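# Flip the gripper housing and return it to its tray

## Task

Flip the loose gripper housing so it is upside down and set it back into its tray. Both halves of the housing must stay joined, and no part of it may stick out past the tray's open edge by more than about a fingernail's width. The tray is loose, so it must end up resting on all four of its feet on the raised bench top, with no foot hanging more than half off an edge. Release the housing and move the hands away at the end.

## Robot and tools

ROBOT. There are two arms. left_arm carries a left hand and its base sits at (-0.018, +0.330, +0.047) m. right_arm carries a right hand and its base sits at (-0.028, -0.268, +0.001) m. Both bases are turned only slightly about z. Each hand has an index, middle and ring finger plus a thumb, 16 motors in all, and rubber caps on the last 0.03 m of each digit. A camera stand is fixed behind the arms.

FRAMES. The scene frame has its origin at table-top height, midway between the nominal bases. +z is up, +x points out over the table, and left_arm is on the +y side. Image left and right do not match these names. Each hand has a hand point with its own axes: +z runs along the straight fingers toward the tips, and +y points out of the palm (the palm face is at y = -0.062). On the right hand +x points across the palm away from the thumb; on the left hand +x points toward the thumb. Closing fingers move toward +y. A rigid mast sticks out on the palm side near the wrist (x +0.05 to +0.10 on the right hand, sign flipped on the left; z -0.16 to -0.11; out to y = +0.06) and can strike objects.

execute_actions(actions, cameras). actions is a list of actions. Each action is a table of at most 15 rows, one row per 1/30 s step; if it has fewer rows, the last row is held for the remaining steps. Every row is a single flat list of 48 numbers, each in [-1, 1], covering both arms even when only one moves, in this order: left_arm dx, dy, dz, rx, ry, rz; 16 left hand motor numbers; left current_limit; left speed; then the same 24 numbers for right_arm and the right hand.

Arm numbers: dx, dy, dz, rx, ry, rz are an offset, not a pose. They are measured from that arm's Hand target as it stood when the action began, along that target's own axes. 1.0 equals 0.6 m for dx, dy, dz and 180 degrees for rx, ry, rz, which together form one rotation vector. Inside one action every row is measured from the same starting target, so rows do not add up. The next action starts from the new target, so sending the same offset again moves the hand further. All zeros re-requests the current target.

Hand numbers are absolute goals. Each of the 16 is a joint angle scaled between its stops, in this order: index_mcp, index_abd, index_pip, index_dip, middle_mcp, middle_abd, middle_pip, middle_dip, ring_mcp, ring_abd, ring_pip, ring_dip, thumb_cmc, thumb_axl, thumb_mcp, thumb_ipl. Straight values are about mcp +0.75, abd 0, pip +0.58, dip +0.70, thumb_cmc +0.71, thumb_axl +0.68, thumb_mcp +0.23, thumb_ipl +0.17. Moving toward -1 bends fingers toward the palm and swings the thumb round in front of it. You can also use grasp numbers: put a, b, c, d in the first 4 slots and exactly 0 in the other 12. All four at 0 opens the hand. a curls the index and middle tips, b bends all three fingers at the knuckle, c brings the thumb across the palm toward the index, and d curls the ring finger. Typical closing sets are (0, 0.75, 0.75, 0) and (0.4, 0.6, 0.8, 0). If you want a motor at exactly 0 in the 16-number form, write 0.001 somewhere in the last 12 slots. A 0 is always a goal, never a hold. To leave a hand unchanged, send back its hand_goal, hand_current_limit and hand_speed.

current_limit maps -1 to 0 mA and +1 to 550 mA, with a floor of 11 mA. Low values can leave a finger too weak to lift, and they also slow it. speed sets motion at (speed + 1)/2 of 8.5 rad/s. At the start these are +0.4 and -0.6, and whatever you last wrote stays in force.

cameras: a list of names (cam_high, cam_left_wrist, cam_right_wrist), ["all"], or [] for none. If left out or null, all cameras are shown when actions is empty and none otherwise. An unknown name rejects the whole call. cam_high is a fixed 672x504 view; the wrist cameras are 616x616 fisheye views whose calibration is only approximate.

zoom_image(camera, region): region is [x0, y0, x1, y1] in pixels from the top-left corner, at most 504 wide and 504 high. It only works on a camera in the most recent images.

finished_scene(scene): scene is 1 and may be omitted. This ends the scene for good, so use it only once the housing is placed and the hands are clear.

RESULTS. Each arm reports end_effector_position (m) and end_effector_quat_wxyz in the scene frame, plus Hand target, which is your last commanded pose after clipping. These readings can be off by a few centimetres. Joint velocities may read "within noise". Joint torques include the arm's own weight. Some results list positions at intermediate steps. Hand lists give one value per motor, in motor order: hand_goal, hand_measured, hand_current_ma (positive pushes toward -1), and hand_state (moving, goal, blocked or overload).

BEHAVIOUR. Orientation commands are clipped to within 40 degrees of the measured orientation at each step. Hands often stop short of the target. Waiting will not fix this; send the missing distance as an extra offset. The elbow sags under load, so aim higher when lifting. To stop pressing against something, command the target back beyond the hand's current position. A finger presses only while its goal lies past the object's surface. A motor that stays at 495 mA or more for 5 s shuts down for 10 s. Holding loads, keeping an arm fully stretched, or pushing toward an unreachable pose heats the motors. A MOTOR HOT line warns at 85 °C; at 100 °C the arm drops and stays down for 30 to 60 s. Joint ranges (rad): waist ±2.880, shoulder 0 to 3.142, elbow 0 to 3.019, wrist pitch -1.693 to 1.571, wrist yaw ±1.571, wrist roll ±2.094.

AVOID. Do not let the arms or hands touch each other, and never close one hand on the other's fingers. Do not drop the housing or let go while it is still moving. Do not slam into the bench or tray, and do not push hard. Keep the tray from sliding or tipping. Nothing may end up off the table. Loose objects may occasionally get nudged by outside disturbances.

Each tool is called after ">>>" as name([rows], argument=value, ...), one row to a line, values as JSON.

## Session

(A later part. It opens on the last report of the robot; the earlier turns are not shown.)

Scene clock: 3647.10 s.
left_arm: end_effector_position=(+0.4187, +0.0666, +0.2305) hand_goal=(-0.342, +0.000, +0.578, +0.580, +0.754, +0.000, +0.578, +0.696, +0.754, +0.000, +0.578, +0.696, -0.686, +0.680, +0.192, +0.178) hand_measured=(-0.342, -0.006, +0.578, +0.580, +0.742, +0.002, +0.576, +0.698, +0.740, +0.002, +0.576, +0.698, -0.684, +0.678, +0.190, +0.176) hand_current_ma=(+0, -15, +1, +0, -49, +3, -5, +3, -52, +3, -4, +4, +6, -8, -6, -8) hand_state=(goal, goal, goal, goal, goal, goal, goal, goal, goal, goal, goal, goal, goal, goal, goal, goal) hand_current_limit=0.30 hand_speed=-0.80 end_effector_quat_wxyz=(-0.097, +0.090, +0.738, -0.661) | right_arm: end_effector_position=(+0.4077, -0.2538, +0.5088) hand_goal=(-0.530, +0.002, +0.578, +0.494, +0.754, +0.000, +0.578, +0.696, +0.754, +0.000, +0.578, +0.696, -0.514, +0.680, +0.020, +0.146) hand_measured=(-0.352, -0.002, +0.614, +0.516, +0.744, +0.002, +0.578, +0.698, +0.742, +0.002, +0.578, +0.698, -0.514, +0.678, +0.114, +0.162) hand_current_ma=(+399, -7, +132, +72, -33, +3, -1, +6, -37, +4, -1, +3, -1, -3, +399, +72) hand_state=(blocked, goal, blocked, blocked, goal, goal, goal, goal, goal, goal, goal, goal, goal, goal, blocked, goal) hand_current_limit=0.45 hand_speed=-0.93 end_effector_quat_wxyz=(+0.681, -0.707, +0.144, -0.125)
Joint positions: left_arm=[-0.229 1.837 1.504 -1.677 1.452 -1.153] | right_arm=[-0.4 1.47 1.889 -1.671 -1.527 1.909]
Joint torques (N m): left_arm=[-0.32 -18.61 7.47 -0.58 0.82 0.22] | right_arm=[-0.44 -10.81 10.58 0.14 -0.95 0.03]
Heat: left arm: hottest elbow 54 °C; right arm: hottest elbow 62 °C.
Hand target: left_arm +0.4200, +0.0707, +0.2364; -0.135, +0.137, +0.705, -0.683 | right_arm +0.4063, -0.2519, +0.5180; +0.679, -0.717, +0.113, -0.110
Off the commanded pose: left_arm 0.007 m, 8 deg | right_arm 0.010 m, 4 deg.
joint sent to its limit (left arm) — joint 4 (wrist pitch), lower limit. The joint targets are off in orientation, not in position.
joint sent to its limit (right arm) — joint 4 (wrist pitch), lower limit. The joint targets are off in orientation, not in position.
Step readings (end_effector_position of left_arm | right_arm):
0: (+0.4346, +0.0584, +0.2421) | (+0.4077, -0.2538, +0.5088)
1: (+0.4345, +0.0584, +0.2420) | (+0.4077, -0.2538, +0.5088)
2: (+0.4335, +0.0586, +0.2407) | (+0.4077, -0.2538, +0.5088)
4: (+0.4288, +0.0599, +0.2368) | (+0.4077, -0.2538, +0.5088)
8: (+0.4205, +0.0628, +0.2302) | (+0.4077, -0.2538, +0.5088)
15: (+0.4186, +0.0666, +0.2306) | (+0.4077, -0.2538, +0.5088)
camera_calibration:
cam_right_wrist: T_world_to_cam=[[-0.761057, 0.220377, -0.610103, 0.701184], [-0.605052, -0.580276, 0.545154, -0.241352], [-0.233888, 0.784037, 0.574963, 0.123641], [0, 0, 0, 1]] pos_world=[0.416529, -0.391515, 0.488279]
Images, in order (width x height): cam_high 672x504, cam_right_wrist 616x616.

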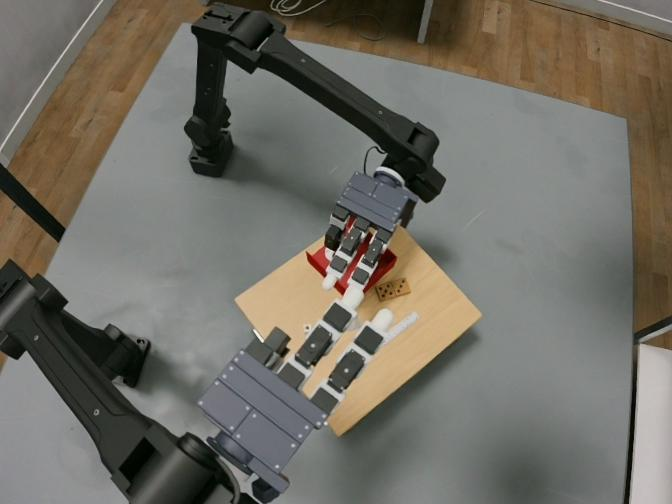

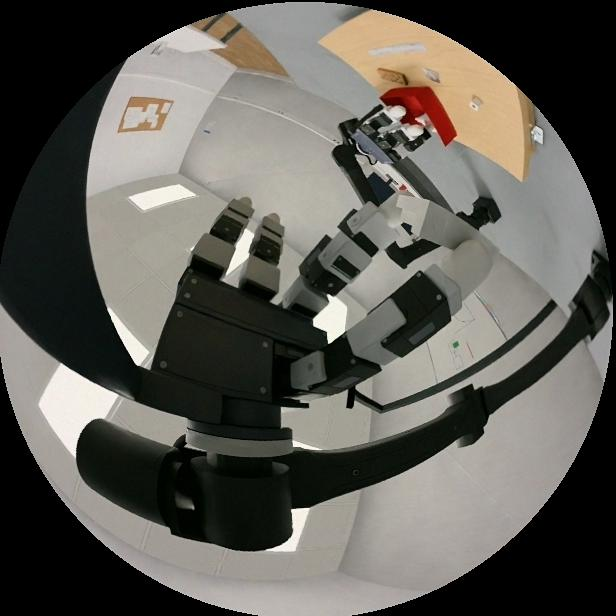

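>>> execute_actions([
  [[0,-0.03,0,0,0,0,-0.342,0,0.577,0.58,0.754,0,0.577,0.696,0.754,0,0.577,0.696,-0.686,0.68,0.191,0.178,0.3,-0.8,0,0,0,0,0,0,-0.53,0.001,0.577,0.493,0.754,0,0.577,0.696,0.754,0,0.577,0.696,-0.514,0.68,0.02,0.146,0.45,-0.93]],
  [[-0.0232,0,0.0088,0,0,0,-0.342,0,0.577,0.58,0.754,0,0.577,0.696,0.754,0,0.577,0.696,-0.686,0.68,0.191,0.178,0.3,-0.8,0,0,0,0,0,0,-0.53,0.001,0.577,0.493,0.754,0,0.577,0.696,0.754,0,0.577,0.696,-0.514,0.68,0.02,0.146,0.45,-0.93]],
], cameras=["cam_right_wrist"])

>>> zoom_image(camera="cam_right_wrist", region=[395, 90, 445, 140])

Scene clock: 3683.27 s.
left_arm: end_effector_position=(+0.4196, +0.0658, +0.2481) hand_goal=(-0.342, +0.000, +0.578, +0.580, +0.754, +0.000, +0.578, +0.696, +0.754, +0.000, +0.578, +0.696, -0.686, +0.680, +0.192, +0.178) hand_measured=(-0.342, -0.004, +0.578, +0.580, +0.742, +0.002, +0.576, +0.698, +0.740, +0.002, +0.576, +0.698, -0.684, +0.678, +0.190, +0.176) hand_current_ma=(+0, -9, +1, +0, -49, +3, -5, +3, -52, +3, -4, +4, +6, -8, -6, -8) hand_state=(goal, goal, goal, goal, goal, goal, goal, goal, goal, goal, goal, goal, goal, goal, goal, goal) hand_current_limit=0.30 hand_speed=-0.80 end_effector_quat_wxyz=(-0.088, +0.096, +0.737, -0.664) | right_arm: end_effector_position=(+0.4077, -0.2538, +0.5088) hand_goal=(-0.530, +0.002, +0.578, +0.494, +0.754, +0.000, +0.578, +0.696, +0.754, +0.000, +0.578, +0.696, -0.514, +0.680, +0.020, +0.146) hand_measured=(-0.352, -0.002, +0.614, +0.516, +0.744, +0.002, +0.578, +0.698, +0.742, +0.002, +0.578, +0.698, -0.514, +0.678, +0.114, +0.162) hand_current_ma=(+399, -7, +132, +72, -33, +3, -1, +6, -37, +4, -1, +3, -1, -3, +399, +72) hand_state=(blocked, goal, blocked, blocked, goal, goal, goal, goal, goal, goal, goal, goal, goal, goal, blocked, goal) hand_current_limit=0.45 hand_speed=-0.93 end_effector_quat_wxyz=(+0.681, -0.707, +0.144, -0.125)
Joint positions: left_arm=[-0.229 1.81 1.517 -1.677 1.458 -1.171] | right_arm=[-0.4 1.47 1.889 -1.671 -1.527 1.909]
Joint torques (N m): left_arm=[-1.2 -15.44 11.33 -0.42 1.11 -0.11] | right_arm=[-0.15 -11.22 10.45 0.13 -0.94 0.04]
Heat: left arm: hottest elbow 51 °C; right arm: hottest elbow 62 °C.
Hand target: left_arm +0.4307, +0.0600, +0.2543; -0.135, +0.137, +0.705, -0.683 | right_arm +0.4063, -0.2519, +0.5180; +0.679, -0.717, +0.113, -0.110
Off the commanded pose: left_arm 0.014 m, 8 deg | right_arm 0.010 m, 4 deg.
joint sent to its limit (left arm) — joint 4 (wrist pitch), lower limit. The joint targets are off in orientation, not in position.
joint sent to its limit (right arm) — joint 4 (wrist pitch), lower limit. The joint targets are off in orientation, not in position.
Step readings (end_effector_position of left_arm | right_arm):
0: (+0.4187, +0.0665, +0.2305) | (+0.4077, -0.2538, +0.5088)
1: (+0.4187, +0.0665, +0.2305) | (+0.4077, -0.2538, +0.5088)
2: (+0.4187, +0.0666, +0.2309) | (+0.4077, -0.2538, +0.5088)
4: (+0.4185, +0.0666, +0.2321) | (+0.4077, -0.2538, +0.5088)
8: (+0.4178, +0.0668, +0.2372) | (+0.4077, -0.2538, +0.5088)
15: (+0.4167, +0.0670, +0.2429) | (+0.4077, -0.2538, +0.5088)
16: (+0.4167, +0.0670, +0.2429) | (+0.4077, -0.2538, +0.5088)
17: (+0.4166, +0.0670, +0.2430) | (+0.4077, -0.2538, +0.5088)
19: (+0.4165, +0.0669, +0.2432) | (+0.4077, -0.2538, +0.5088)
23: (+0.4175, +0.0665, +0.2450) | (+0.4077, -0.2538, +0.5088)
30: (+0.4197, +0.0658, +0.2481) | (+0.4077, -0.2538, +0.5088)
camera_calibration:
cam_right_wrist: T_world_to_cam=[[-0.761057, 0.220377, -0.610103, 0.701184], [-0.605052, -0.580276, 0.545154, -0.241352], [-0.233888, 0.784037, 0.574963, 0.123641], [0, 0, 0, 1]] pos_world=[0.416529, -0.391515, 0.488279]
Images, in order (width x height): cam_right_wrist 616x616.

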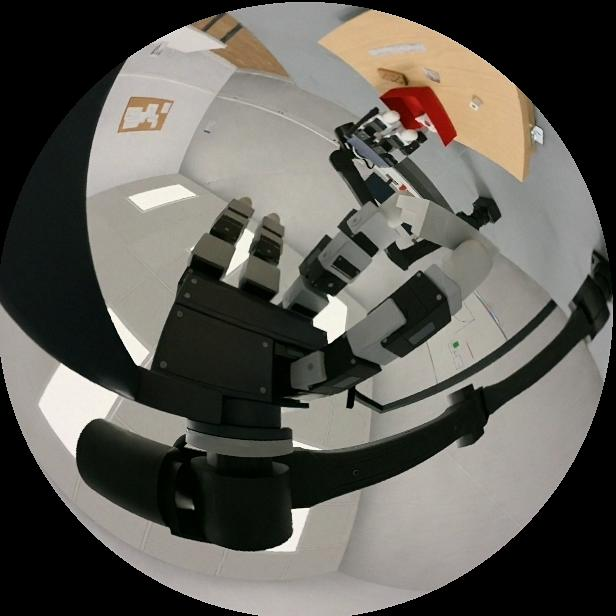

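Scaled by 10.080 from the camera's 616x616 image, which has a finer 880x880 frame.

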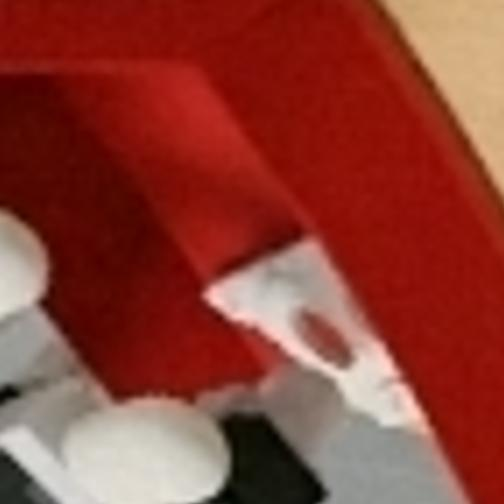

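>>> execute_actions([
  [[0,0.02,0.0,0,0,0,-0.342,0,0.577,0.58,0.754,0,0.577,0.696,0.754,0,0.577,0.696,-0.686,0.68,0.191,0.178,0.3,-0.8,0,0,0,0,0,0,-0.53,0.001,0.577,0.493,0.754,0,0.577,0.696,0.754,0,0.577,0.696,-0.514,0.68,0.02,0.146,0.45,-0.93]],
], cameras=["cam_right_wrist"])

>>> zoom_image(camera="cam_right_wrist", region=[395, 90, 445, 140])

Scene clock: 3695.23 s.
left_arm: end_effector_position=(+0.4209, +0.0655, +0.2386) hand_goal=(-0.342, +0.000, +0.578, +0.580, +0.754, +0.000, +0.578, +0.696, +0.754, +0.000, +0.578, +0.696, -0.686, +0.680, +0.192, +0.178) hand_measured=(-0.342, -0.004, +0.578, +0.580, +0.742, +0.002, +0.576, +0.698, +0.740, +0.002, +0.576, +0.698, -0.684, +0.678, +0.190, +0.176) hand_current_ma=(+0, -9, +1, +0, -49, +3, -5, +3, -52, +3, -4, +4, +6, -8, -6, -8) hand_state=(goal, goal, goal, goal, goal, goal, goal, goal, goal, goal, goal, goal, goal, goal, goal, goal) hand_current_limit=0.30 hand_speed=-0.80 end_effector_quat_wxyz=(-0.096, +0.089, +0.737, -0.663) | right_arm: end_effector_position=(+0.4077, -0.2538, +0.5088) hand_goal=(-0.530, +0.002, +0.578, +0.494, +0.754, +0.000, +0.578, +0.696, +0.754, +0.000, +0.578, +0.696, -0.514, +0.680, +0.020, +0.146) hand_measured=(-0.352, -0.002, +0.614, +0.516, +0.744, +0.002, +0.578, +0.698, +0.742, +0.002, +0.578, +0.698, -0.514, +0.678, +0.114, +0.162) hand_current_ma=(+399, -7, +132, +72, -33, +3, -1, +6, -37, +4, -1, +3, -1, -3, +399, +72) hand_state=(blocked, goal, blocked, blocked, goal, goal, goal, goal, goal, goal, goal, goal, goal, goal, blocked, goal) hand_current_limit=0.45 hand_speed=-0.93 end_effector_quat_wxyz=(+0.681, -0.707, +0.144, -0.125)
Joint positions: left_arm=[-0.229 1.831 1.517 -1.677 1.458 -1.171] | right_arm=[-0.4 1.47 1.889 -1.671 -1.527 1.909]
Joint torques (N m): left_arm=[-1.96 -16.03 10.47 -0.5 1.03 0.12] | right_arm=[-0.03 -10.75 10.58 0.06 -0.94 0.03]
Heat: left arm: hottest elbow 54 °C; right arm: hottest elbow 62 °C.
Hand target: left_arm +0.4309, +0.0603, +0.2423; -0.135, +0.137, +0.705, -0.683 | right_arm +0.4063, -0.2519, +0.5180; +0.679, -0.717, +0.113, -0.110
Off the commanded pose: left_arm 0.012 m, 8 deg | right_arm 0.010 m, 4 deg.
joint sent to its limit (left arm) — joint 4 (wrist pitch), lower limit. The joint targets are off in orientation, not in position.
joint sent to its limit (right arm) — joint 4 (wrist pitch), lower limit. The joint targets are off in orientation, not in position.
Step readings (end_effector_position of left_arm | right_arm):
0: (+0.4195, +0.0658, +0.2481) | (+0.4077, -0.2538, +0.5088)
1: (+0.4196, +0.0658, +0.2480) | (+0.4077, -0.2538, +0.5088)
2: (+0.4196, +0.0658, +0.2478) | (+0.4077, -0.2538, +0.5088)
4: (+0.4198, +0.0657, +0.2468) | (+0.4077, -0.2538, +0.5088)
8: (+0.4204, +0.0656, +0.2424) | (+0.4077, -0.2538, +0.5088)
15: (+0.4209, +0.0655, +0.2386) | (+0.4077, -0.2538, +0.5088)
camera_calibration:
cam_right_wrist: T_world_to_cam=[[-0.761057, 0.220377, -0.610103, 0.701184], [-0.605052, -0.580276, 0.545154, -0.241352], [-0.233888, 0.784037, 0.574963, 0.123641], [0, 0, 0, 1]] pos_world=[0.416529, -0.391515, 0.488279]
Images, in order (width x height): cam_right_wrist 616x616.

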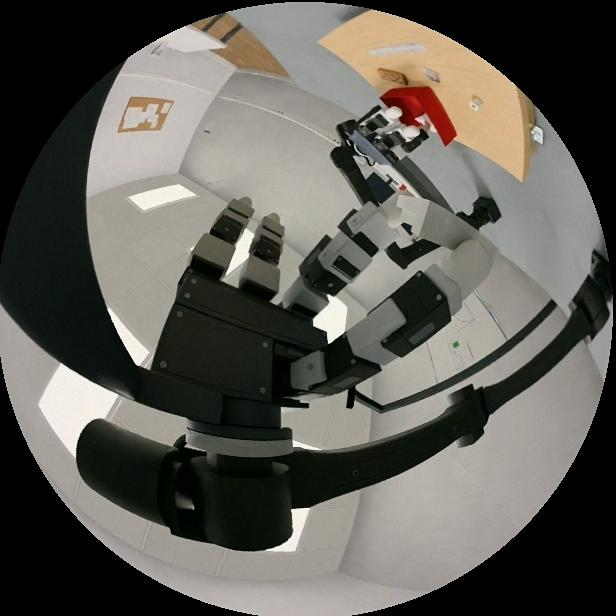

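Scaled by 10.080 from the camera's 616x616 image, which has a finer 880x880 frame.

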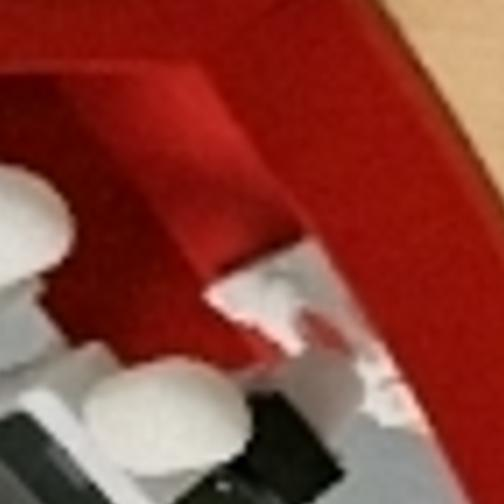

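>>> execute_actions([
  [[-0.022,-0.005,0.003,0,0,0,-0.342,0,0.577,0.58,0.754,0,0.577,0.696,0.754,0,0.577,0.696,-0.686,0.68,0.191,0.178,0.3,-0.8,0,0,0,0,0,0,-0.53,0.001,0.577,0.493,0.754,0,0.577,0.696,0.754,0,0.577,0.696,-0.514,0.68,0.02,0.146,0.45,-0.93]],
], cameras=["cam_right_wrist"])

>>> zoom_image(camera="cam_right_wrist", region=[395, 90, 445, 140])

Scene clock: 3702.63 s.
left_arm: end_effector_position=(+0.4311, +0.0605, +0.2390) hand_goal=(-0.342, +0.000, +0.578, +0.580, +0.754, +0.000, +0.578, +0.696, +0.754, +0.000, +0.578, +0.696, -0.686, +0.680, +0.192, +0.178) hand_measured=(-0.342, -0.004, +0.578, +0.580, +0.742, +0.002, +0.576, +0.698, +0.740, +0.002, +0.576, +0.698, -0.684, +0.678, +0.190, +0.176) hand_current_ma=(+0, -9, +1, +0, -49, +3, -5, +3, -52, +3, -4, +4, +6, -8, -6, -8) hand_state=(goal, goal, goal, goal, goal, goal, goal, goal, goal, goal, goal, goal, goal, goal, goal, goal) hand_current_limit=0.30 hand_speed=-0.80 end_effector_quat_wxyz=(-0.092, +0.094, +0.736, -0.664) | right_arm: end_effector_position=(+0.4077, -0.2538, +0.5088) hand_goal=(-0.530, +0.002, +0.578, +0.494, +0.754, +0.000, +0.578, +0.696, +0.754, +0.000, +0.578, +0.696, -0.514, +0.680, +0.020, +0.146) hand_measured=(-0.352, -0.002, +0.614, +0.516, +0.744, +0.002, +0.578, +0.698, +0.742, +0.002, +0.578, +0.698, -0.514, +0.678, +0.114, +0.162) hand_current_ma=(+399, -7, +132, +72, -33, +3, -1, +6, -37, +4, -1, +3, -1, -3, +399, +72) hand_state=(blocked, goal, blocked, blocked, goal, goal, goal, goal, goal, goal, goal, goal, goal, goal, blocked, goal) hand_current_limit=0.45 hand_speed=-0.93 end_effector_quat_wxyz=(+0.681, -0.707, +0.144, -0.125)
Joint positions: left_arm=[-0.234 1.854 1.553 -1.677 1.461 -1.171] | right_arm=[-0.4 1.47 1.889 -1.671 -1.527 1.909]
Joint torques (N m): left_arm=[-1.9 -16.03 11.51 -0.55 1.13 -0.11] | right_arm=[-0.38 -10.99 10.56 0.14 -0.94 0.02]
Heat: left arm: hottest elbow 55 °C; right arm: hottest elbow 62 °C.
Hand target: left_arm +0.4425, +0.0538, +0.2451; -0.135, +0.137, +0.705, -0.683 | right_arm +0.4063, -0.2519, +0.5180; +0.679, -0.717, +0.113, -0.110
Off the commanded pose: left_arm 0.015 m, 8 deg | right_arm 0.010 m, 4 deg.
joint sent to its limit (left arm) — joint 4 (wrist pitch), lower limit. The joint targets are off in orientation, not in position.
joint sent to its limit (right arm) — joint 4 (wrist pitch), lower limit. The joint targets are off in orientation, not in position.
Step readings (end_effector_position of left_arm | right_arm):
0: (+0.4209, +0.0655, +0.2386) | (+0.4077, -0.2538, +0.5088)
1: (+0.4209, +0.0655, +0.2386) | (+0.4077, -0.2538, +0.5088)
2: (+0.4211, +0.0654, +0.2385) | (+0.4077, -0.2538, +0.5088)
4: (+0.4231, +0.0644, +0.2390) | (+0.4077, -0.2538, +0.5088)
8: (+0.4294, +0.0613, +0.2398) | (+0.4077, -0.2538, +0.5088)
15: (+0.4308, +0.0606, +0.2386) | (+0.4077, -0.2538, +0.5088)
camera_calibration:
cam_right_wrist: T_world_to_cam=[[-0.761057, 0.220377, -0.610103, 0.701184], [-0.605052, -0.580276, 0.545154, -0.241352], [-0.233888, 0.784037, 0.574963, 0.123641], [0, 0, 0, 1]] pos_world=[0.416529, -0.391515, 0.488279]
Images, in order (width x height): cam_right_wrist 616x616.

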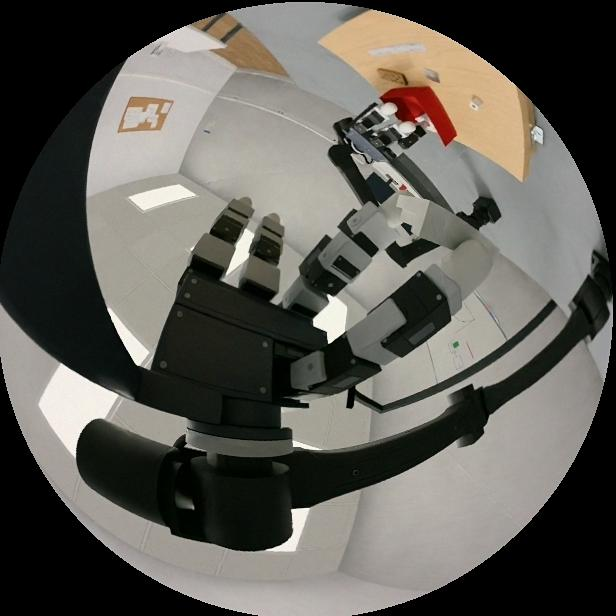

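Scaled by 10.080 from the camera's 616x616 image, which has a finer 880x880 frame.

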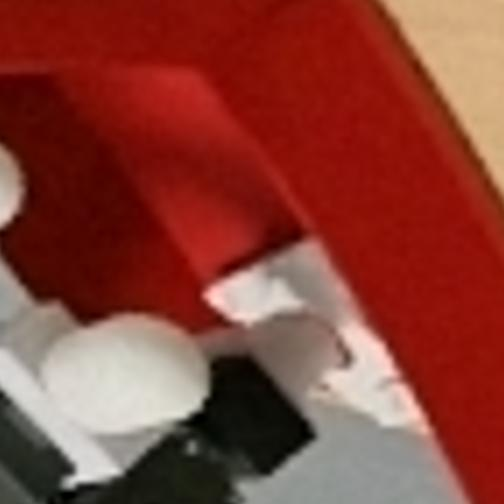

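>>> execute_actions([
  [[0.012,0.025,0.004,0,0,0,-0.342,0,0.577,0.58,0.754,0,0.577,0.696,0.754,0,0.577,0.696,-0.686,0.68,0.191,0.178,0.3,-0.8,0,0,0,0,0,0,-0.53,0.001,0.577,0.493,0.754,0,0.577,0.696,0.754,0,0.577,0.696,-0.514,0.68,0.02,0.146,0.45,-0.93]],
], cameras=["cam_right_wrist"])

>>> zoom_image(camera="cam_right_wrist", region=[395, 90, 445, 140])

Scene clock: 3707.80 s.
left_arm: end_effector_position=(+0.4321, +0.0593, +0.2361) hand_goal=(-0.342, +0.000, +0.578, +0.580, +0.754, +0.000, +0.578, +0.696, +0.754, +0.000, +0.578, +0.696, -0.686, +0.680, +0.192, +0.178) hand_measured=(-0.342, -0.004, +0.578, +0.580, +0.742, +0.002, +0.576, +0.698, +0.740, +0.002, +0.576, +0.698, -0.684, +0.678, +0.190, +0.176) hand_current_ma=(+0, -9, +1, +0, -49, +3, -5, +3, -52, +3, -4, +4, +6, -8, -6, -8) hand_state=(goal, goal, goal, goal, goal, goal, goal, goal, goal, goal, goal, goal, goal, goal, goal, goal) hand_current_limit=0.30 hand_speed=-0.80 end_effector_quat_wxyz=(-0.090, +0.098, +0.735, -0.665) | right_arm: end_effector_position=(+0.4077, -0.2538, +0.5088) hand_goal=(-0.530, +0.002, +0.578, +0.494, +0.754, +0.000, +0.578, +0.696, +0.754, +0.000, +0.578, +0.696, -0.514, +0.680, +0.020, +0.146) hand_measured=(-0.352, -0.002, +0.614, +0.516, +0.744, +0.002, +0.578, +0.698, +0.742, +0.002, +0.578, +0.698, -0.514, +0.678, +0.114, +0.162) hand_current_ma=(+399, -7, +132, +72, -33, +3, -1, +6, -37, +4, -1, +3, -1, -3, +399, +72) hand_state=(blocked, goal, blocked, blocked, goal, goal, goal, goal, goal, goal, goal, goal, goal, goal, blocked, goal) hand_current_limit=0.45 hand_speed=-0.93 end_effector_quat_wxyz=(+0.681, -0.707, +0.144, -0.125)
Joint positions: left_arm=[-0.236 1.86 1.553 -1.677 1.461 -1.158] | right_arm=[-0.4 1.47 1.889 -1.671 -1.527 1.909]
Joint torques (N m): left_arm=[-1.49 -15.68 8.34 -0.32 1.06 0.19] | right_arm=[-0.91 -10.87 10.59 0.1 -0.93 0.02]
Heat: left arm: hottest elbow 54 °C; right arm: hottest elbow 62 °C.
Hand target: left_arm +0.4351, +0.0546, +0.2301; -0.135, +0.137, +0.705, -0.683 | right_arm +0.4063, -0.2519, +0.5180; +0.679, -0.717, +0.113, -0.110
Off the commanded pose: left_arm 0.008 m, 8 deg | right_arm 0.010 m, 4 deg.
joint sent to its limit (left arm) — joint 4 (wrist pitch), lower limit. The joint targets are off in orientation, not in position.
joint sent to its limit (right arm) — joint 4 (wrist pitch), lower limit. The joint targets are off in orientation, not in position.
Step readings (end_effector_position of left_arm | right_arm):
0: (+0.4311, +0.0603, +0.2391) | (+0.4077, -0.2538, +0.5088)
1: (+0.4311, +0.0603, +0.2391) | (+0.4077, -0.2538, +0.5088)
2: (+0.4311, +0.0603, +0.2391) | (+0.4077, -0.2538, +0.5088)
4: (+0.4310, +0.0601, +0.2389) | (+0.4077, -0.2538, +0.5088)
8: (+0.4314, +0.0597, +0.2377) | (+0.4077, -0.2538, +0.5088)
15: (+0.4319, +0.0593, +0.2361) | (+0.4077, -0.2538, +0.5088)
camera_calibration:
cam_right_wrist: T_world_to_cam=[[-0.761057, 0.220377, -0.610103, 0.701184], [-0.605052, -0.580276, 0.545154, -0.241352], [-0.233888, 0.784037, 0.574963, 0.123641], [0, 0, 0, 1]] pos_world=[0.416529, -0.391515, 0.488279]
Images, in order (width x height): cam_right_wrist 616x616.

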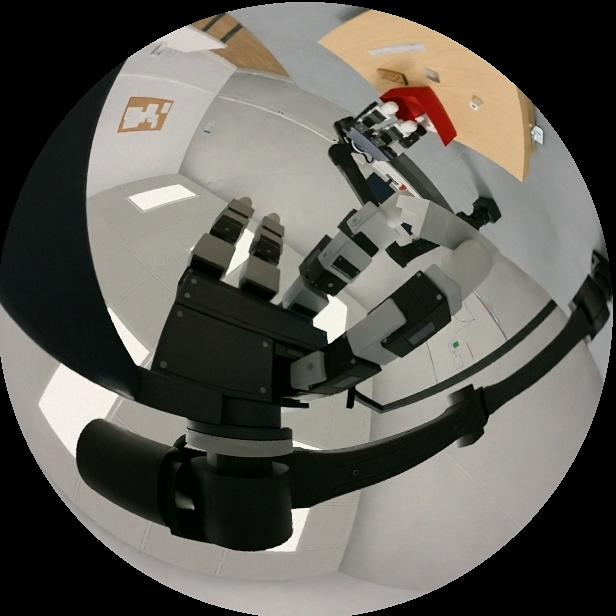

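Scaled by 10.080 from the camera's 616x616 image, which has a finer 880x880 frame.

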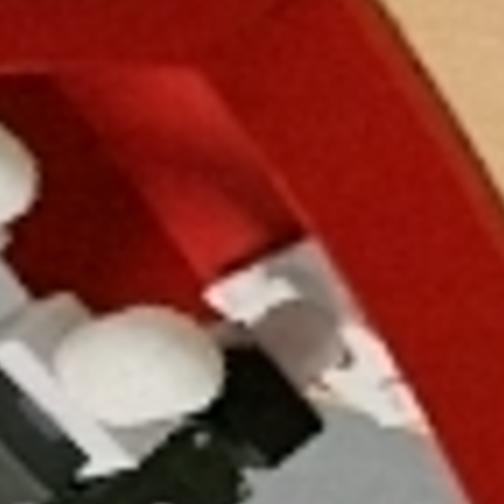

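>>> execute_actions([
  [[0.0408,0.006,-0.0158,0,0,0,-0.342,0,0.577,0.58,0.754,0,0.577,0.696,0.754,0,0.577,0.696,-0.686,0.68,0.191,0.178,0.3,-0.8,0,0,0,0,0,0,-0.53,0.001,0.577,0.493,0.754,0,0.577,0.696,0.754,0,0.577,0.696,-0.514,0.68,0.02,0.146,0.45,-0.93]],
], cameras=["cam_right_wrist","cam_high"])

>>> zoom_image(camera="cam_right_wrist", region=[395, 90, 445, 140])

>>> zoom_image(camera="cam_high", region=[295, 205, 395, 305])

Scene clock: 3714.70 s.
left_arm: end_effector_position=(+0.4160, +0.0672, +0.2297) hand_goal=(-0.342, +0.000, +0.578, +0.580, +0.754, +0.000, +0.578, +0.696, +0.754, +0.000, +0.578, +0.696, -0.686, +0.680, +0.192, +0.178) hand_measured=(-0.340, -0.022, +0.578, +0.578, +0.742, +0.002, +0.576, +0.698, +0.740, +0.002, +0.576, +0.698, -0.684, +0.678, +0.190, +0.176) hand_current_ma=(+10, -74, +2, -6, -51, +3, -6, +3, -54, +3, -5, +4, +6, -8, -5, -8) hand_state=(goal, blocked, goal, goal, goal, goal, goal, goal, goal, goal, goal, goal, goal, goal, goal, goal) hand_current_limit=0.30 hand_speed=-0.80 end_effector_quat_wxyz=(-0.092, +0.095, +0.737, -0.663) | right_arm: end_effector_position=(+0.4077, -0.2538, +0.5088) hand_goal=(-0.530, +0.002, +0.578, +0.494, +0.754, +0.000, +0.578, +0.696, +0.754, +0.000, +0.578, +0.696, -0.514, +0.680, +0.020, +0.146) hand_measured=(-0.352, -0.002, +0.614, +0.516, +0.744, +0.002, +0.578, +0.698, +0.742, +0.002, +0.578, +0.698, -0.514, +0.678, +0.114, +0.162) hand_current_ma=(+399, -7, +132, +72, -33, +3, -1, +6, -37, +4, -1, +3, -1, -3, +399, +72) hand_state=(blocked, goal, blocked, blocked, goal, goal, goal, goal, goal, goal, goal, goal, goal, goal, blocked, goal) hand_current_limit=0.45 hand_speed=-0.93 end_effector_quat_wxyz=(+0.681, -0.707, +0.144, -0.125)
Joint positions: left_arm=[-0.228 1.829 1.488 -1.677 1.456 -1.132] | right_arm=[-0.4 1.47 1.889 -1.671 -1.527 1.909]
Joint torques (N m): left_arm=[-1.03 -17.49 6.78 -0.5 0.56 0.23] | right_arm=[-0.5 -10.64 10.48 0.09 -0.93 0.02]
Heat: left arm: hottest elbow 53 °C; right arm: hottest elbow 62 °C.
Hand target: left_arm +0.4159, +0.0727, +0.2268; -0.135, +0.137, +0.705, -0.683 | right_arm +0.4063, -0.2519, +0.5180; +0.679, -0.717, +0.113, -0.110
Off the commanded pose: left_arm 0.006 m, 8 deg | right_arm 0.010 m, 4 deg.
joint sent to its limit (left arm) — joint 4 (wrist pitch), lower limit. The joint targets are off in orientation, not in position.
joint sent to its limit (right arm) — joint 4 (wrist pitch), lower limit. The joint targets are off in orientation, not in position.
Step readings (end_effector_position of left_arm | right_arm):
0: (+0.4321, +0.0593, +0.2360) | (+0.4077, -0.2538, +0.5088)
1: (+0.4320, +0.0593, +0.2359) | (+0.4077, -0.2538, +0.5088)
2: (+0.4313, +0.0595, +0.2348) | (+0.4077, -0.2538, +0.5088)
4: (+0.4263, +0.0608, +0.2307) | (+0.4077, -0.2538, +0.5088)
8: (+0.4190, +0.0642, +0.2303) | (+0.4077, -0.2538, +0.5088)
15: (+0.4160, +0.0672, +0.2297) | (+0.4077, -0.2538, +0.5088)
camera_calibration:
cam_right_wrist: T_world_to_cam=[[-0.761057, 0.220377, -0.610103, 0.701184], [-0.605052, -0.580276, 0.545154, -0.241352], [-0.233888, 0.784037, 0.574963, 0.123641], [0, 0, 0, 1]] pos_world=[0.416529, -0.391515, 0.488279]
Images, in order (width x height): cam_high 672x504, cam_right_wrist 616x616.

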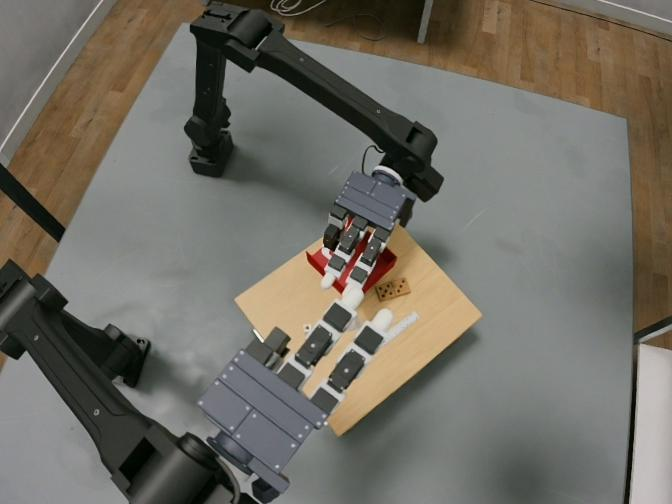

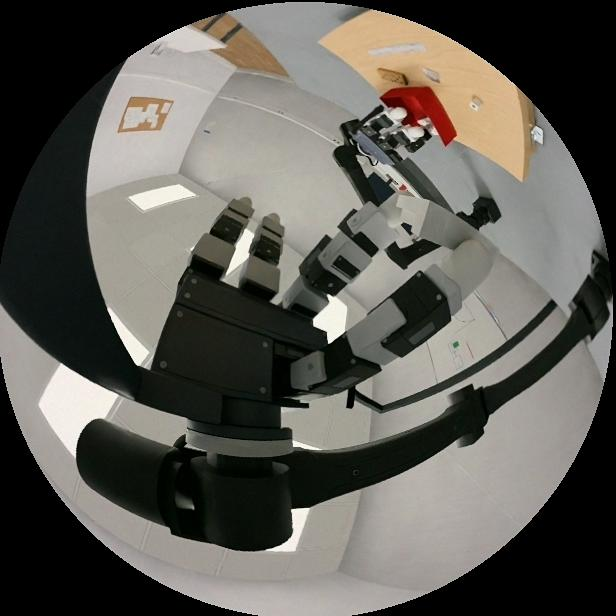

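Scaled by 10.080 from the camera's 616x616 image, which has a finer 880x880 frame.

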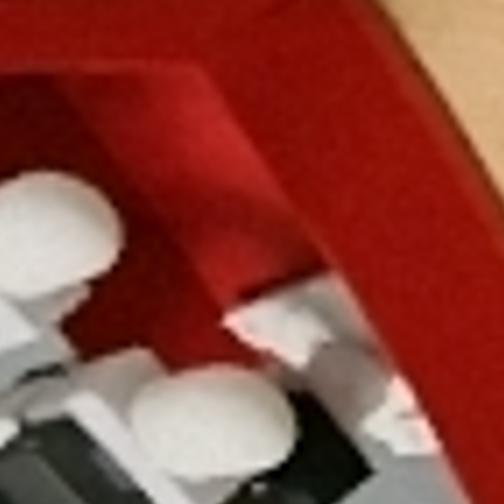

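Scaled by 5.040 from the camera's 672x504 image, which has a finer 960x720 frame.

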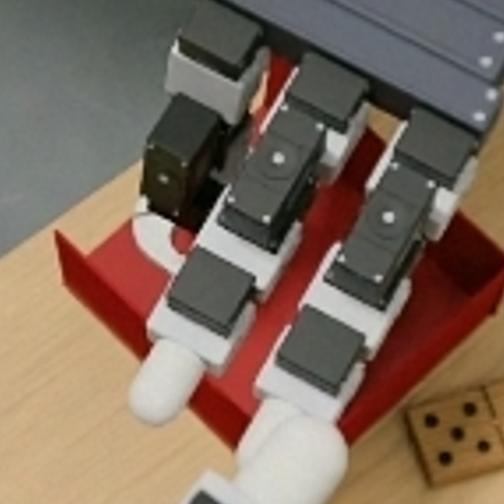

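>>> execute_actions([
  [[0.032,0.001,-0.008,0,0,0,-0.342,0,0.577,0.58,0.754,0,0.577,0.696,0.754,0,0.577,0.696,-0.686,0.68,0.191,0.178,0.3,-0.8,0,0,0,0,0,0,-0.53,0.001,0.577,0.493,0.754,0,0.577,0.696,0.754,0,0.577,0.696,-0.514,0.68,0.02,0.146,0.45,-0.93]],
], cameras=["cam_right_wrist","cam_high"])

>>> zoom_image(camera="cam_right_wrist", region=[395, 90, 445, 140])

>>> zoom_image(camera="cam_high", region=[295, 205, 395, 305])

Scene clock: 3721.30 s.
left_arm: end_effector_position=(+0.4003, +0.0790, +0.2290) hand_goal=(-0.342, +0.000, +0.578, +0.580, +0.754, +0.000, +0.578, +0.696, +0.754, +0.000, +0.578, +0.696, -0.686, +0.680, +0.192, +0.178) hand_measured=(-0.336, -0.022, +0.582, +0.580, +0.742, +0.002, +0.576, +0.698, +0.740, +0.002, +0.576, +0.698, -0.684, +0.678, +0.190, +0.176) hand_current_ma=(+24, -75, +10, -1, -51, +3, -6, +3, -54, +3, -5, +4, +6, -8, -5, -8) hand_state=(goal, blocked, goal, goal, goal, goal, goal, goal, goal, goal, goal, goal, goal, goal, goal, goal) hand_current_limit=0.30 hand_speed=-0.80 end_effector_quat_wxyz=(-0.089, +0.092, +0.740, -0.661) | right_arm: end_effector_position=(+0.4077, -0.2538, +0.5088) hand_goal=(-0.530, +0.002, +0.578, +0.494, +0.754, +0.000, +0.578, +0.696, +0.754, +0.000, +0.578, +0.696, -0.514, +0.680, +0.020, +0.146) hand_measured=(-0.352, -0.002, +0.614, +0.516, +0.744, +0.002, +0.578, +0.698, +0.742, +0.002, +0.578, +0.698, -0.514, +0.678, +0.114, +0.162) hand_current_ma=(+399, -7, +132, +72, -33, +3, -1, +6, -37, +4, -1, +3, -1, -3, +399, +72) hand_state=(blocked, goal, blocked, blocked, goal, goal, goal, goal, goal, goal, goal, goal, goal, goal, blocked, goal) hand_current_limit=0.45 hand_speed=-0.93 end_effector_quat_wxyz=(+0.681, -0.707, +0.144, -0.125)
Joint positions: left_arm=[-0.213 1.784 1.425 -1.677 1.446 -1.112] | right_arm=[-0.4 1.47 1.889 -1.671 -1.527 1.909]
Joint torques (N m): left_arm=[-0.73 -16.67 6.74 -0.55 0.49 0.3] | right_arm=[-0.62 -10.99 10.51 0.09 -0.93 0.05]
Heat: left arm: hottest elbow 53 °C; right arm: hottest elbow 62 °C.
Hand target: left_arm +0.3999, +0.0844, +0.2265; -0.135, +0.137, +0.705, -0.683 | right_arm +0.4063, -0.2519, +0.5180; +0.679, -0.717, +0.113, -0.110
Off the commanded pose: left_arm 0.006 m, 9 deg | right_arm 0.010 m, 4 deg.
joint sent to its limit (left arm) — joint 4 (wrist pitch), lower limit. The joint targets are off in orientation, not in position.
joint sent to its limit (right arm) — joint 4 (wrist pitch), lower limit. The joint targets are off in orientation, not in position.
Step readings (end_effector_position of left_arm | right_arm):
0: (+0.4160, +0.0672, +0.2297) | (+0.4077, -0.2538, +0.5088)
1: (+0.4158, +0.0674, +0.2295) | (+0.4077, -0.2538, +0.5088)
2: (+0.4148, +0.0678, +0.2293) | (+0.4077, -0.2538, +0.5088)
4: (+0.4102, +0.0702, +0.2296) | (+0.4077, -0.2538, +0.5088)
8: (+0.4012, +0.0769, +0.2293) | (+0.4077, -0.2538, +0.5088)
15: (+0.4003, +0.0790, +0.2290) | (+0.4077, -0.2538, +0.5088)
camera_calibration:
cam_right_wrist: T_world_to_cam=[[-0.761057, 0.220377, -0.610103, 0.701184], [-0.605052, -0.580276, 0.545154, -0.241352], [-0.233888, 0.784037, 0.574963, 0.123641], [0, 0, 0, 1]] pos_world=[0.416529, -0.391515, 0.488279]
Images, in order (width x height): cam_high 672x504, cam_right_wrist 616x616.

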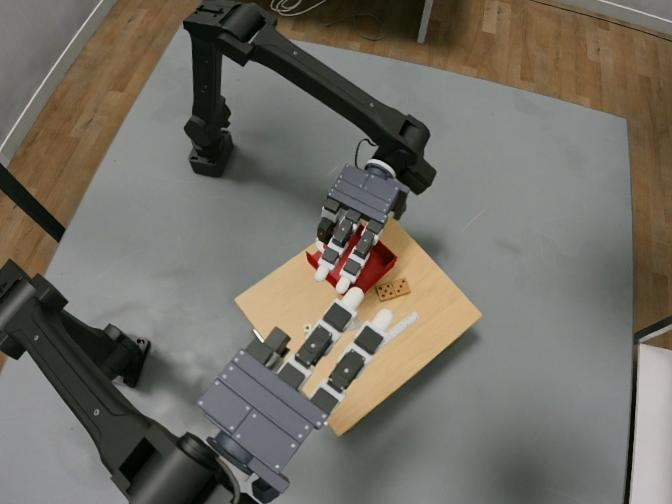

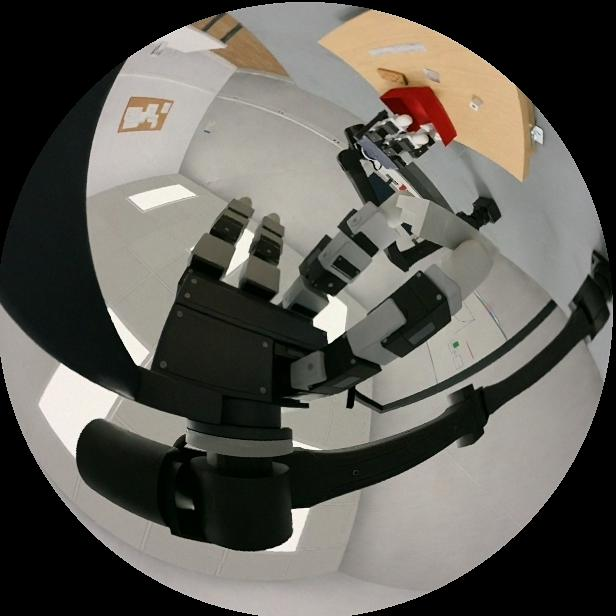

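Scaled by 10.080 from the camera's 616x616 image, which has a finer 880x880 frame.

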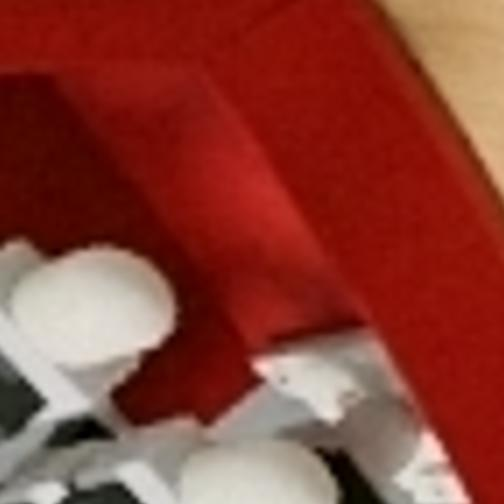

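Scaled by 5.040 from the camera's 672x504 image, which has a finer 960x720 frame.

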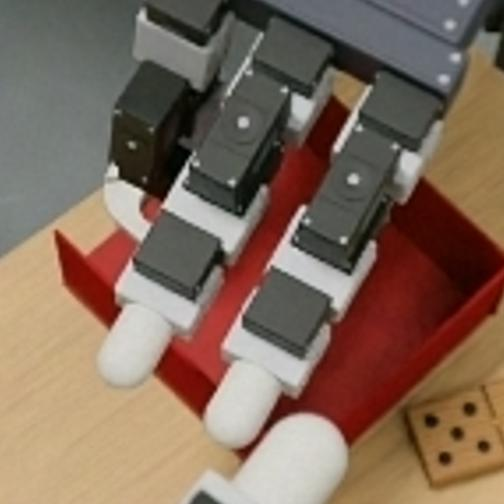

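>>> execute_actions([
  [[-0.0457,-0.003,0.0073,0,0,0,-0.342,0,0.577,0.58,0.754,0,0.577,0.696,0.754,0,0.577,0.696,-0.686,0.68,0.191,0.178,0.3,-0.8,0,0,0,0,0,0,-0.53,0.001,0.577,0.493,0.754,0,0.577,0.696,0.754,0,0.577,0.696,-0.514,0.68,0.02,0.146,0.45,-0.93]],
], cameras=["cam_right_wrist","cam_high"])

>>> zoom_image(camera="cam_right_wrist", region=[395, 90, 445, 140])

>>> zoom_image(camera="cam_high", region=[295, 205, 395, 305])

Scene clock: 3746.90 s.
left_arm: end_effector_position=(+0.4110, +0.0755, +0.2295) hand_goal=(-0.342, +0.000, +0.578, +0.580, +0.754, +0.000, +0.578, +0.696, +0.754, +0.000, +0.578, +0.696, -0.686, +0.680, +0.192, +0.178) hand_measured=(-0.342, +0.016, +0.580, +0.580, +0.742, +0.002, +0.576, +0.698, +0.740, +0.002, +0.576, +0.698, -0.684, +0.678, +0.190, +0.176) hand_current_ma=(+0, +50, +4, -1, -51, +3, -6, +3, -54, +3, -5, +4, +6, -8, -5, -8) hand_state=(goal, goal, goal, goal, goal, goal, goal, goal, goal, goal, goal, goal, goal, goal, goal, goal) hand_current_limit=0.30 hand_speed=-0.80 end_effector_quat_wxyz=(-0.089, +0.091, +0.739, -0.662) | right_arm: end_effector_position=(+0.4077, -0.2538, +0.5088) hand_goal=(-0.530, +0.002, +0.578, +0.494, +0.754, +0.000, +0.578, +0.696, +0.754, +0.000, +0.578, +0.696, -0.514, +0.680, +0.020, +0.146) hand_measured=(-0.352, -0.002, +0.614, +0.516, +0.744, +0.002, +0.578, +0.698, +0.742, +0.002, +0.578, +0.698, -0.514, +0.678, +0.114, +0.162) hand_current_ma=(+399, -7, +132, +72, -33, +3, -1, +6, -37, +4, -1, +3, -1, -3, +399, +72) hand_state=(blocked, goal, blocked, blocked, goal, goal, goal, goal, goal, goal, goal, goal, goal, goal, blocked, goal) hand_current_limit=0.45 hand_speed=-0.93 end_effector_quat_wxyz=(+0.681, -0.707, +0.144, -0.125)
Joint positions: left_arm=[-0.215 1.81 1.462 -1.679 1.45 -1.123] | right_arm=[-0.4 1.47 1.889 -1.671 -1.527 1.909]
Joint torques (N m): left_arm=[-1.67 -14.27 10.92 -0.44 0.86 0.19] | right_arm=[-0.38 -11.11 10.39 0.12 -0.92 0]
Heat: left arm: hottest elbow 51 °C; right arm: hottest elbow 62 °C.
Hand target: left_arm +0.4237, +0.0700, +0.2280; -0.135, +0.137, +0.705, -0.683 | right_arm +0.4063, -0.2519, +0.5180; +0.679, -0.717, +0.113, -0.110
Off the commanded pose: left_arm 0.014 m, 9 deg | right_arm 0.010 m, 4 deg.
joint read past its limit (left arm) — joint 4 (wrist pitch), lower limit.
joint sent to its limit (left arm) — joint 4 (wrist pitch), lower limit. The joint targets are off in orientation, not in position.
joint sent to its limit (right arm) — joint 4 (wrist pitch), lower limit. The joint targets are off in orientation, not in position.
Step readings (end_effector_position of left_arm | right_arm):
0: (+0.4003, +0.0790, +0.2290) | (+0.4077, -0.2538, +0.5088)
1: (+0.4003, +0.0790, +0.2290) | (+0.4077, -0.2538, +0.5088)
2: (+0.4003, +0.0790, +0.2291) | (+0.4077, -0.2538, +0.5088)
4: (+0.4014, +0.0787, +0.2296) | (+0.4077, -0.2538, +0.5088)
8: (+0.4079, +0.0770, +0.2296) | (+0.4077, -0.2538, +0.5088)
15: (+0.4110, +0.0756, +0.2296) | (+0.4077, -0.2538, +0.5088)
camera_calibration:
cam_right_wrist: T_world_to_cam=[[-0.761057, 0.220377, -0.610103, 0.701184], [-0.605052, -0.580276, 0.545154, -0.241352], [-0.233888, 0.784037, 0.574963, 0.123641], [0, 0, 0, 1]] pos_world=[0.416529, -0.391515, 0.488279]
Images, in order (width x height): cam_high 672x504, cam_right_wrist 616x616.

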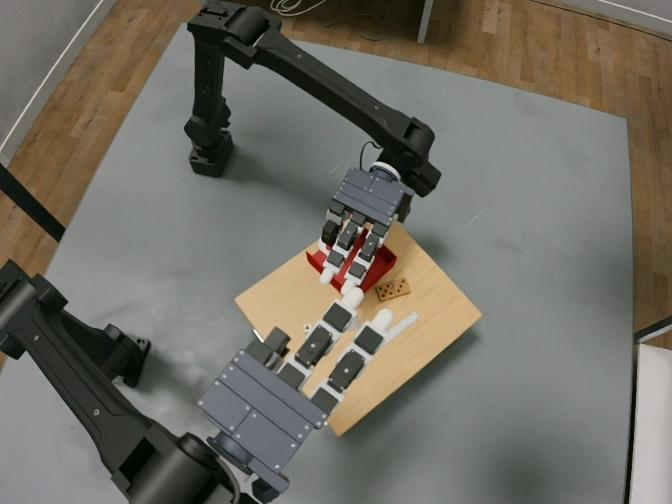

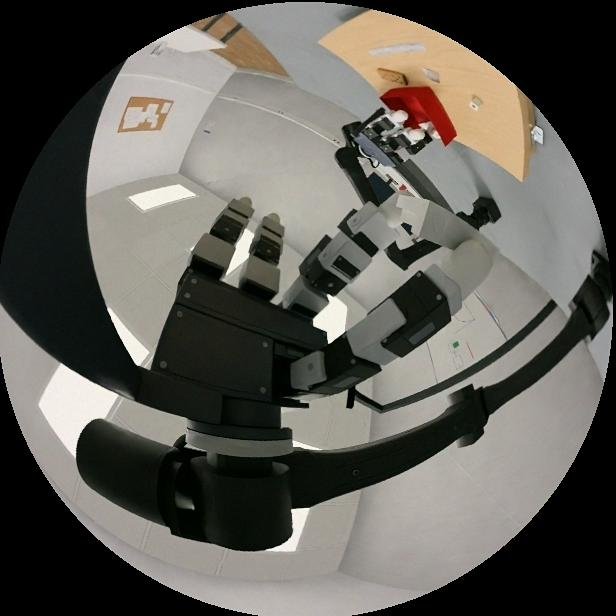

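Scaled by 10.080 from the camera's 616x616 image, which has a finer 880x880 frame.

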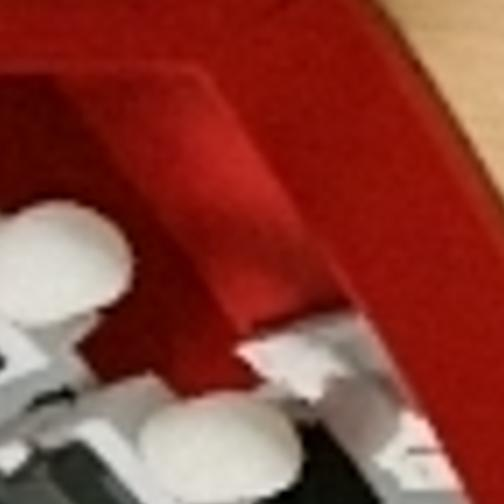

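Scaled by 5.040 from the camera's 672x504 image, which has a finer 960x720 frame.

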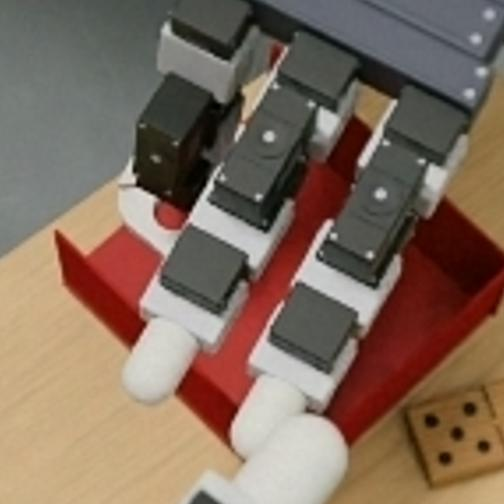

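>>> execute_actions([
  [[-0.008,0,0.0015,0,0,0,-0.342,0,0.577,0.58,0.754,0,0.577,0.696,0.754,0,0.577,0.696,-0.686,0.68,0.191,0.178,0.3,-0.8,0,0,0,0,0,0,-0.53,0.001,0.577,0.493,0.754,0,0.577,0.696,0.754,0,0.577,0.696,-0.514,0.68,0.02,0.146,0.45,-0.93]],
], cameras=["cam_right_wrist","cam_high"])

>>> zoom_image(camera="cam_right_wrist", region=[395, 90, 445, 140])

>>> zoom_image(camera="cam_high", region=[295, 205, 395, 305])

Scene clock: 3754.33 s.
left_arm: end_effector_position=(+0.4153, +0.0731, +0.2299) hand_goal=(-0.342, +0.000, +0.578, +0.580, +0.754, +0.000, +0.578, +0.696, +0.754, +0.000, +0.578, +0.696, -0.686, +0.680, +0.192, +0.178) hand_measured=(-0.344, +0.016, +0.578, +0.580, +0.742, +0.002, +0.576, +0.698, +0.740, +0.002, +0.576, +0.698, -0.684, +0.678, +0.190, +0.176) hand_current_ma=(-7, +50, -1, -1, -51, +3, -6, +3, -54, +3, -5, +4, +6, -8, -5, -8) hand_state=(goal, goal, goal, goal, goal, goal, goal, goal, goal, goal, goal, goal, goal, goal, goal, goal) hand_current_limit=0.30 hand_speed=-0.80 end_effector_quat_wxyz=(-0.089, +0.092, +0.738, -0.662) | right_arm: end_effector_position=(+0.4077, -0.2538, +0.5088) hand_goal=(-0.530, +0.002, +0.578, +0.494, +0.754, +0.000, +0.578, +0.696, +0.754, +0.000, +0.578, +0.696, -0.514, +0.680, +0.020, +0.146) hand_measured=(-0.352, -0.002, +0.614, +0.516, +0.744, +0.002, +0.578, +0.698, +0.742, +0.002, +0.578, +0.698, -0.514, +0.678, +0.114, +0.162) hand_current_ma=(+399, -7, +132, +72, -33, +3, -1, +6, -37, +4, -1, +3, -1, -3, +399, +72) hand_state=(blocked, goal, blocked, blocked, goal, goal, goal, goal, goal, goal, goal, goal, goal, goal, blocked, goal) hand_current_limit=0.45 hand_speed=-0.93 end_effector_quat_wxyz=(+0.681, -0.707, +0.144, -0.125)
Joint positions: left_arm=[-0.217 1.82 1.479 -1.679 1.452 -1.127] | right_arm=[-0.4 1.47 1.889 -1.671 -1.527 1.909]
Joint torques (N m): left_arm=[-1.9 -14.39 10.71 -0.36 0.87 0.11] | right_arm=[-0.26 -10.64 10.58 0.14 -0.92 0.03]
Heat: left arm: hottest elbow 52 °C; right arm: hottest elbow 62 °C.
Hand target: left_arm +0.4278, +0.0673, +0.2281; -0.135, +0.137, +0.705, -0.683 | right_arm +0.4063, -0.2519, +0.5180; +0.679, -0.717, +0.113, -0.110
Off the commanded pose: left_arm 0.014 m, 9 deg | right_arm 0.010 m, 4 deg.
joint read past its limit (left arm) — joint 4 (wrist pitch), lower limit.
joint sent to its limit (left arm) — joint 4 (wrist pitch), lower limit. The joint targets are off in orientation, not in position.
joint sent to its limit (right arm) — joint 4 (wrist pitch), lower limit. The joint targets are off in orientation, not in position.
Step readings (end_effector_position of left_arm | right_arm):
0: (+0.4109, +0.0755, +0.2296) | (+0.4077, -0.2538, +0.5088)
1: (+0.4109, +0.0755, +0.2296) | (+0.4077, -0.2538, +0.5088)
2: (+0.4113, +0.0754, +0.2297) | (+0.4077, -0.2538, +0.5088)
4: (+0.4125, +0.0748, +0.2297) | (+0.4077, -0.2538, +0.5088)
8: (+0.4149, +0.0734, +0.2298) | (+0.4077, -0.2538, +0.5088)
15: (+0.4152, +0.0731, +0.2298) | (+0.4077, -0.2538, +0.5088)
camera_calibration:
cam_right_wrist: T_world_to_cam=[[-0.761057, 0.220377, -0.610103, 0.701184], [-0.605052, -0.580276, 0.545154, -0.241352], [-0.233888, 0.784037, 0.574963, 0.123641], [0, 0, 0, 1]] pos_world=[0.416529, -0.391515, 0.488279]
Images, in order (width x height): cam_high 672x504, cam_right_wrist 616x616.

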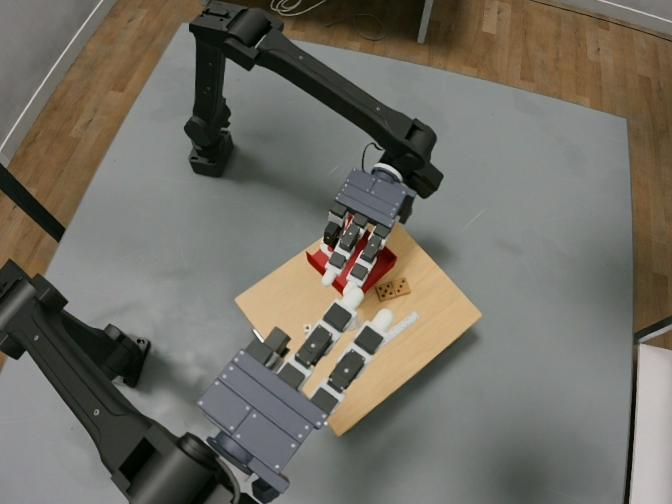

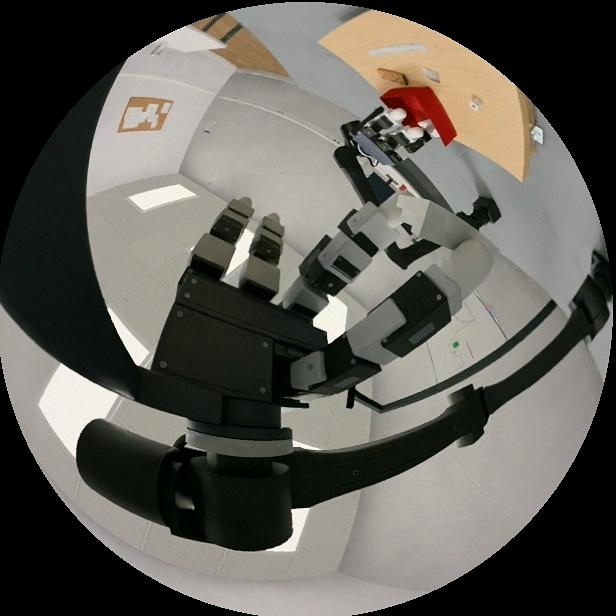

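Scaled by 10.080 from the camera's 616x616 image, which has a finer 880x880 frame.

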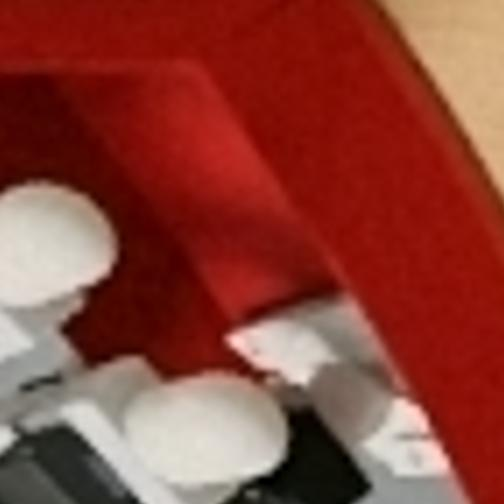

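Scaled by 5.040 from the camera's 672x504 image, which has a finer 960x720 frame.

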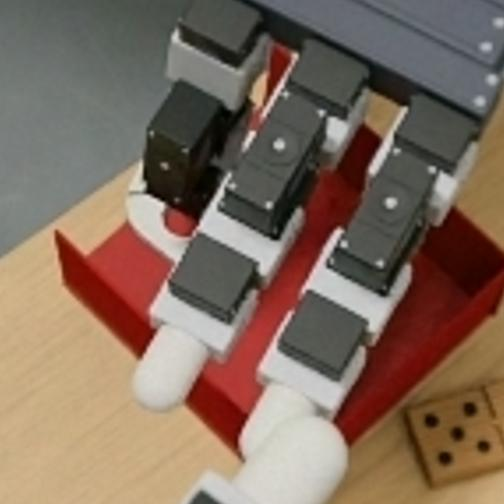

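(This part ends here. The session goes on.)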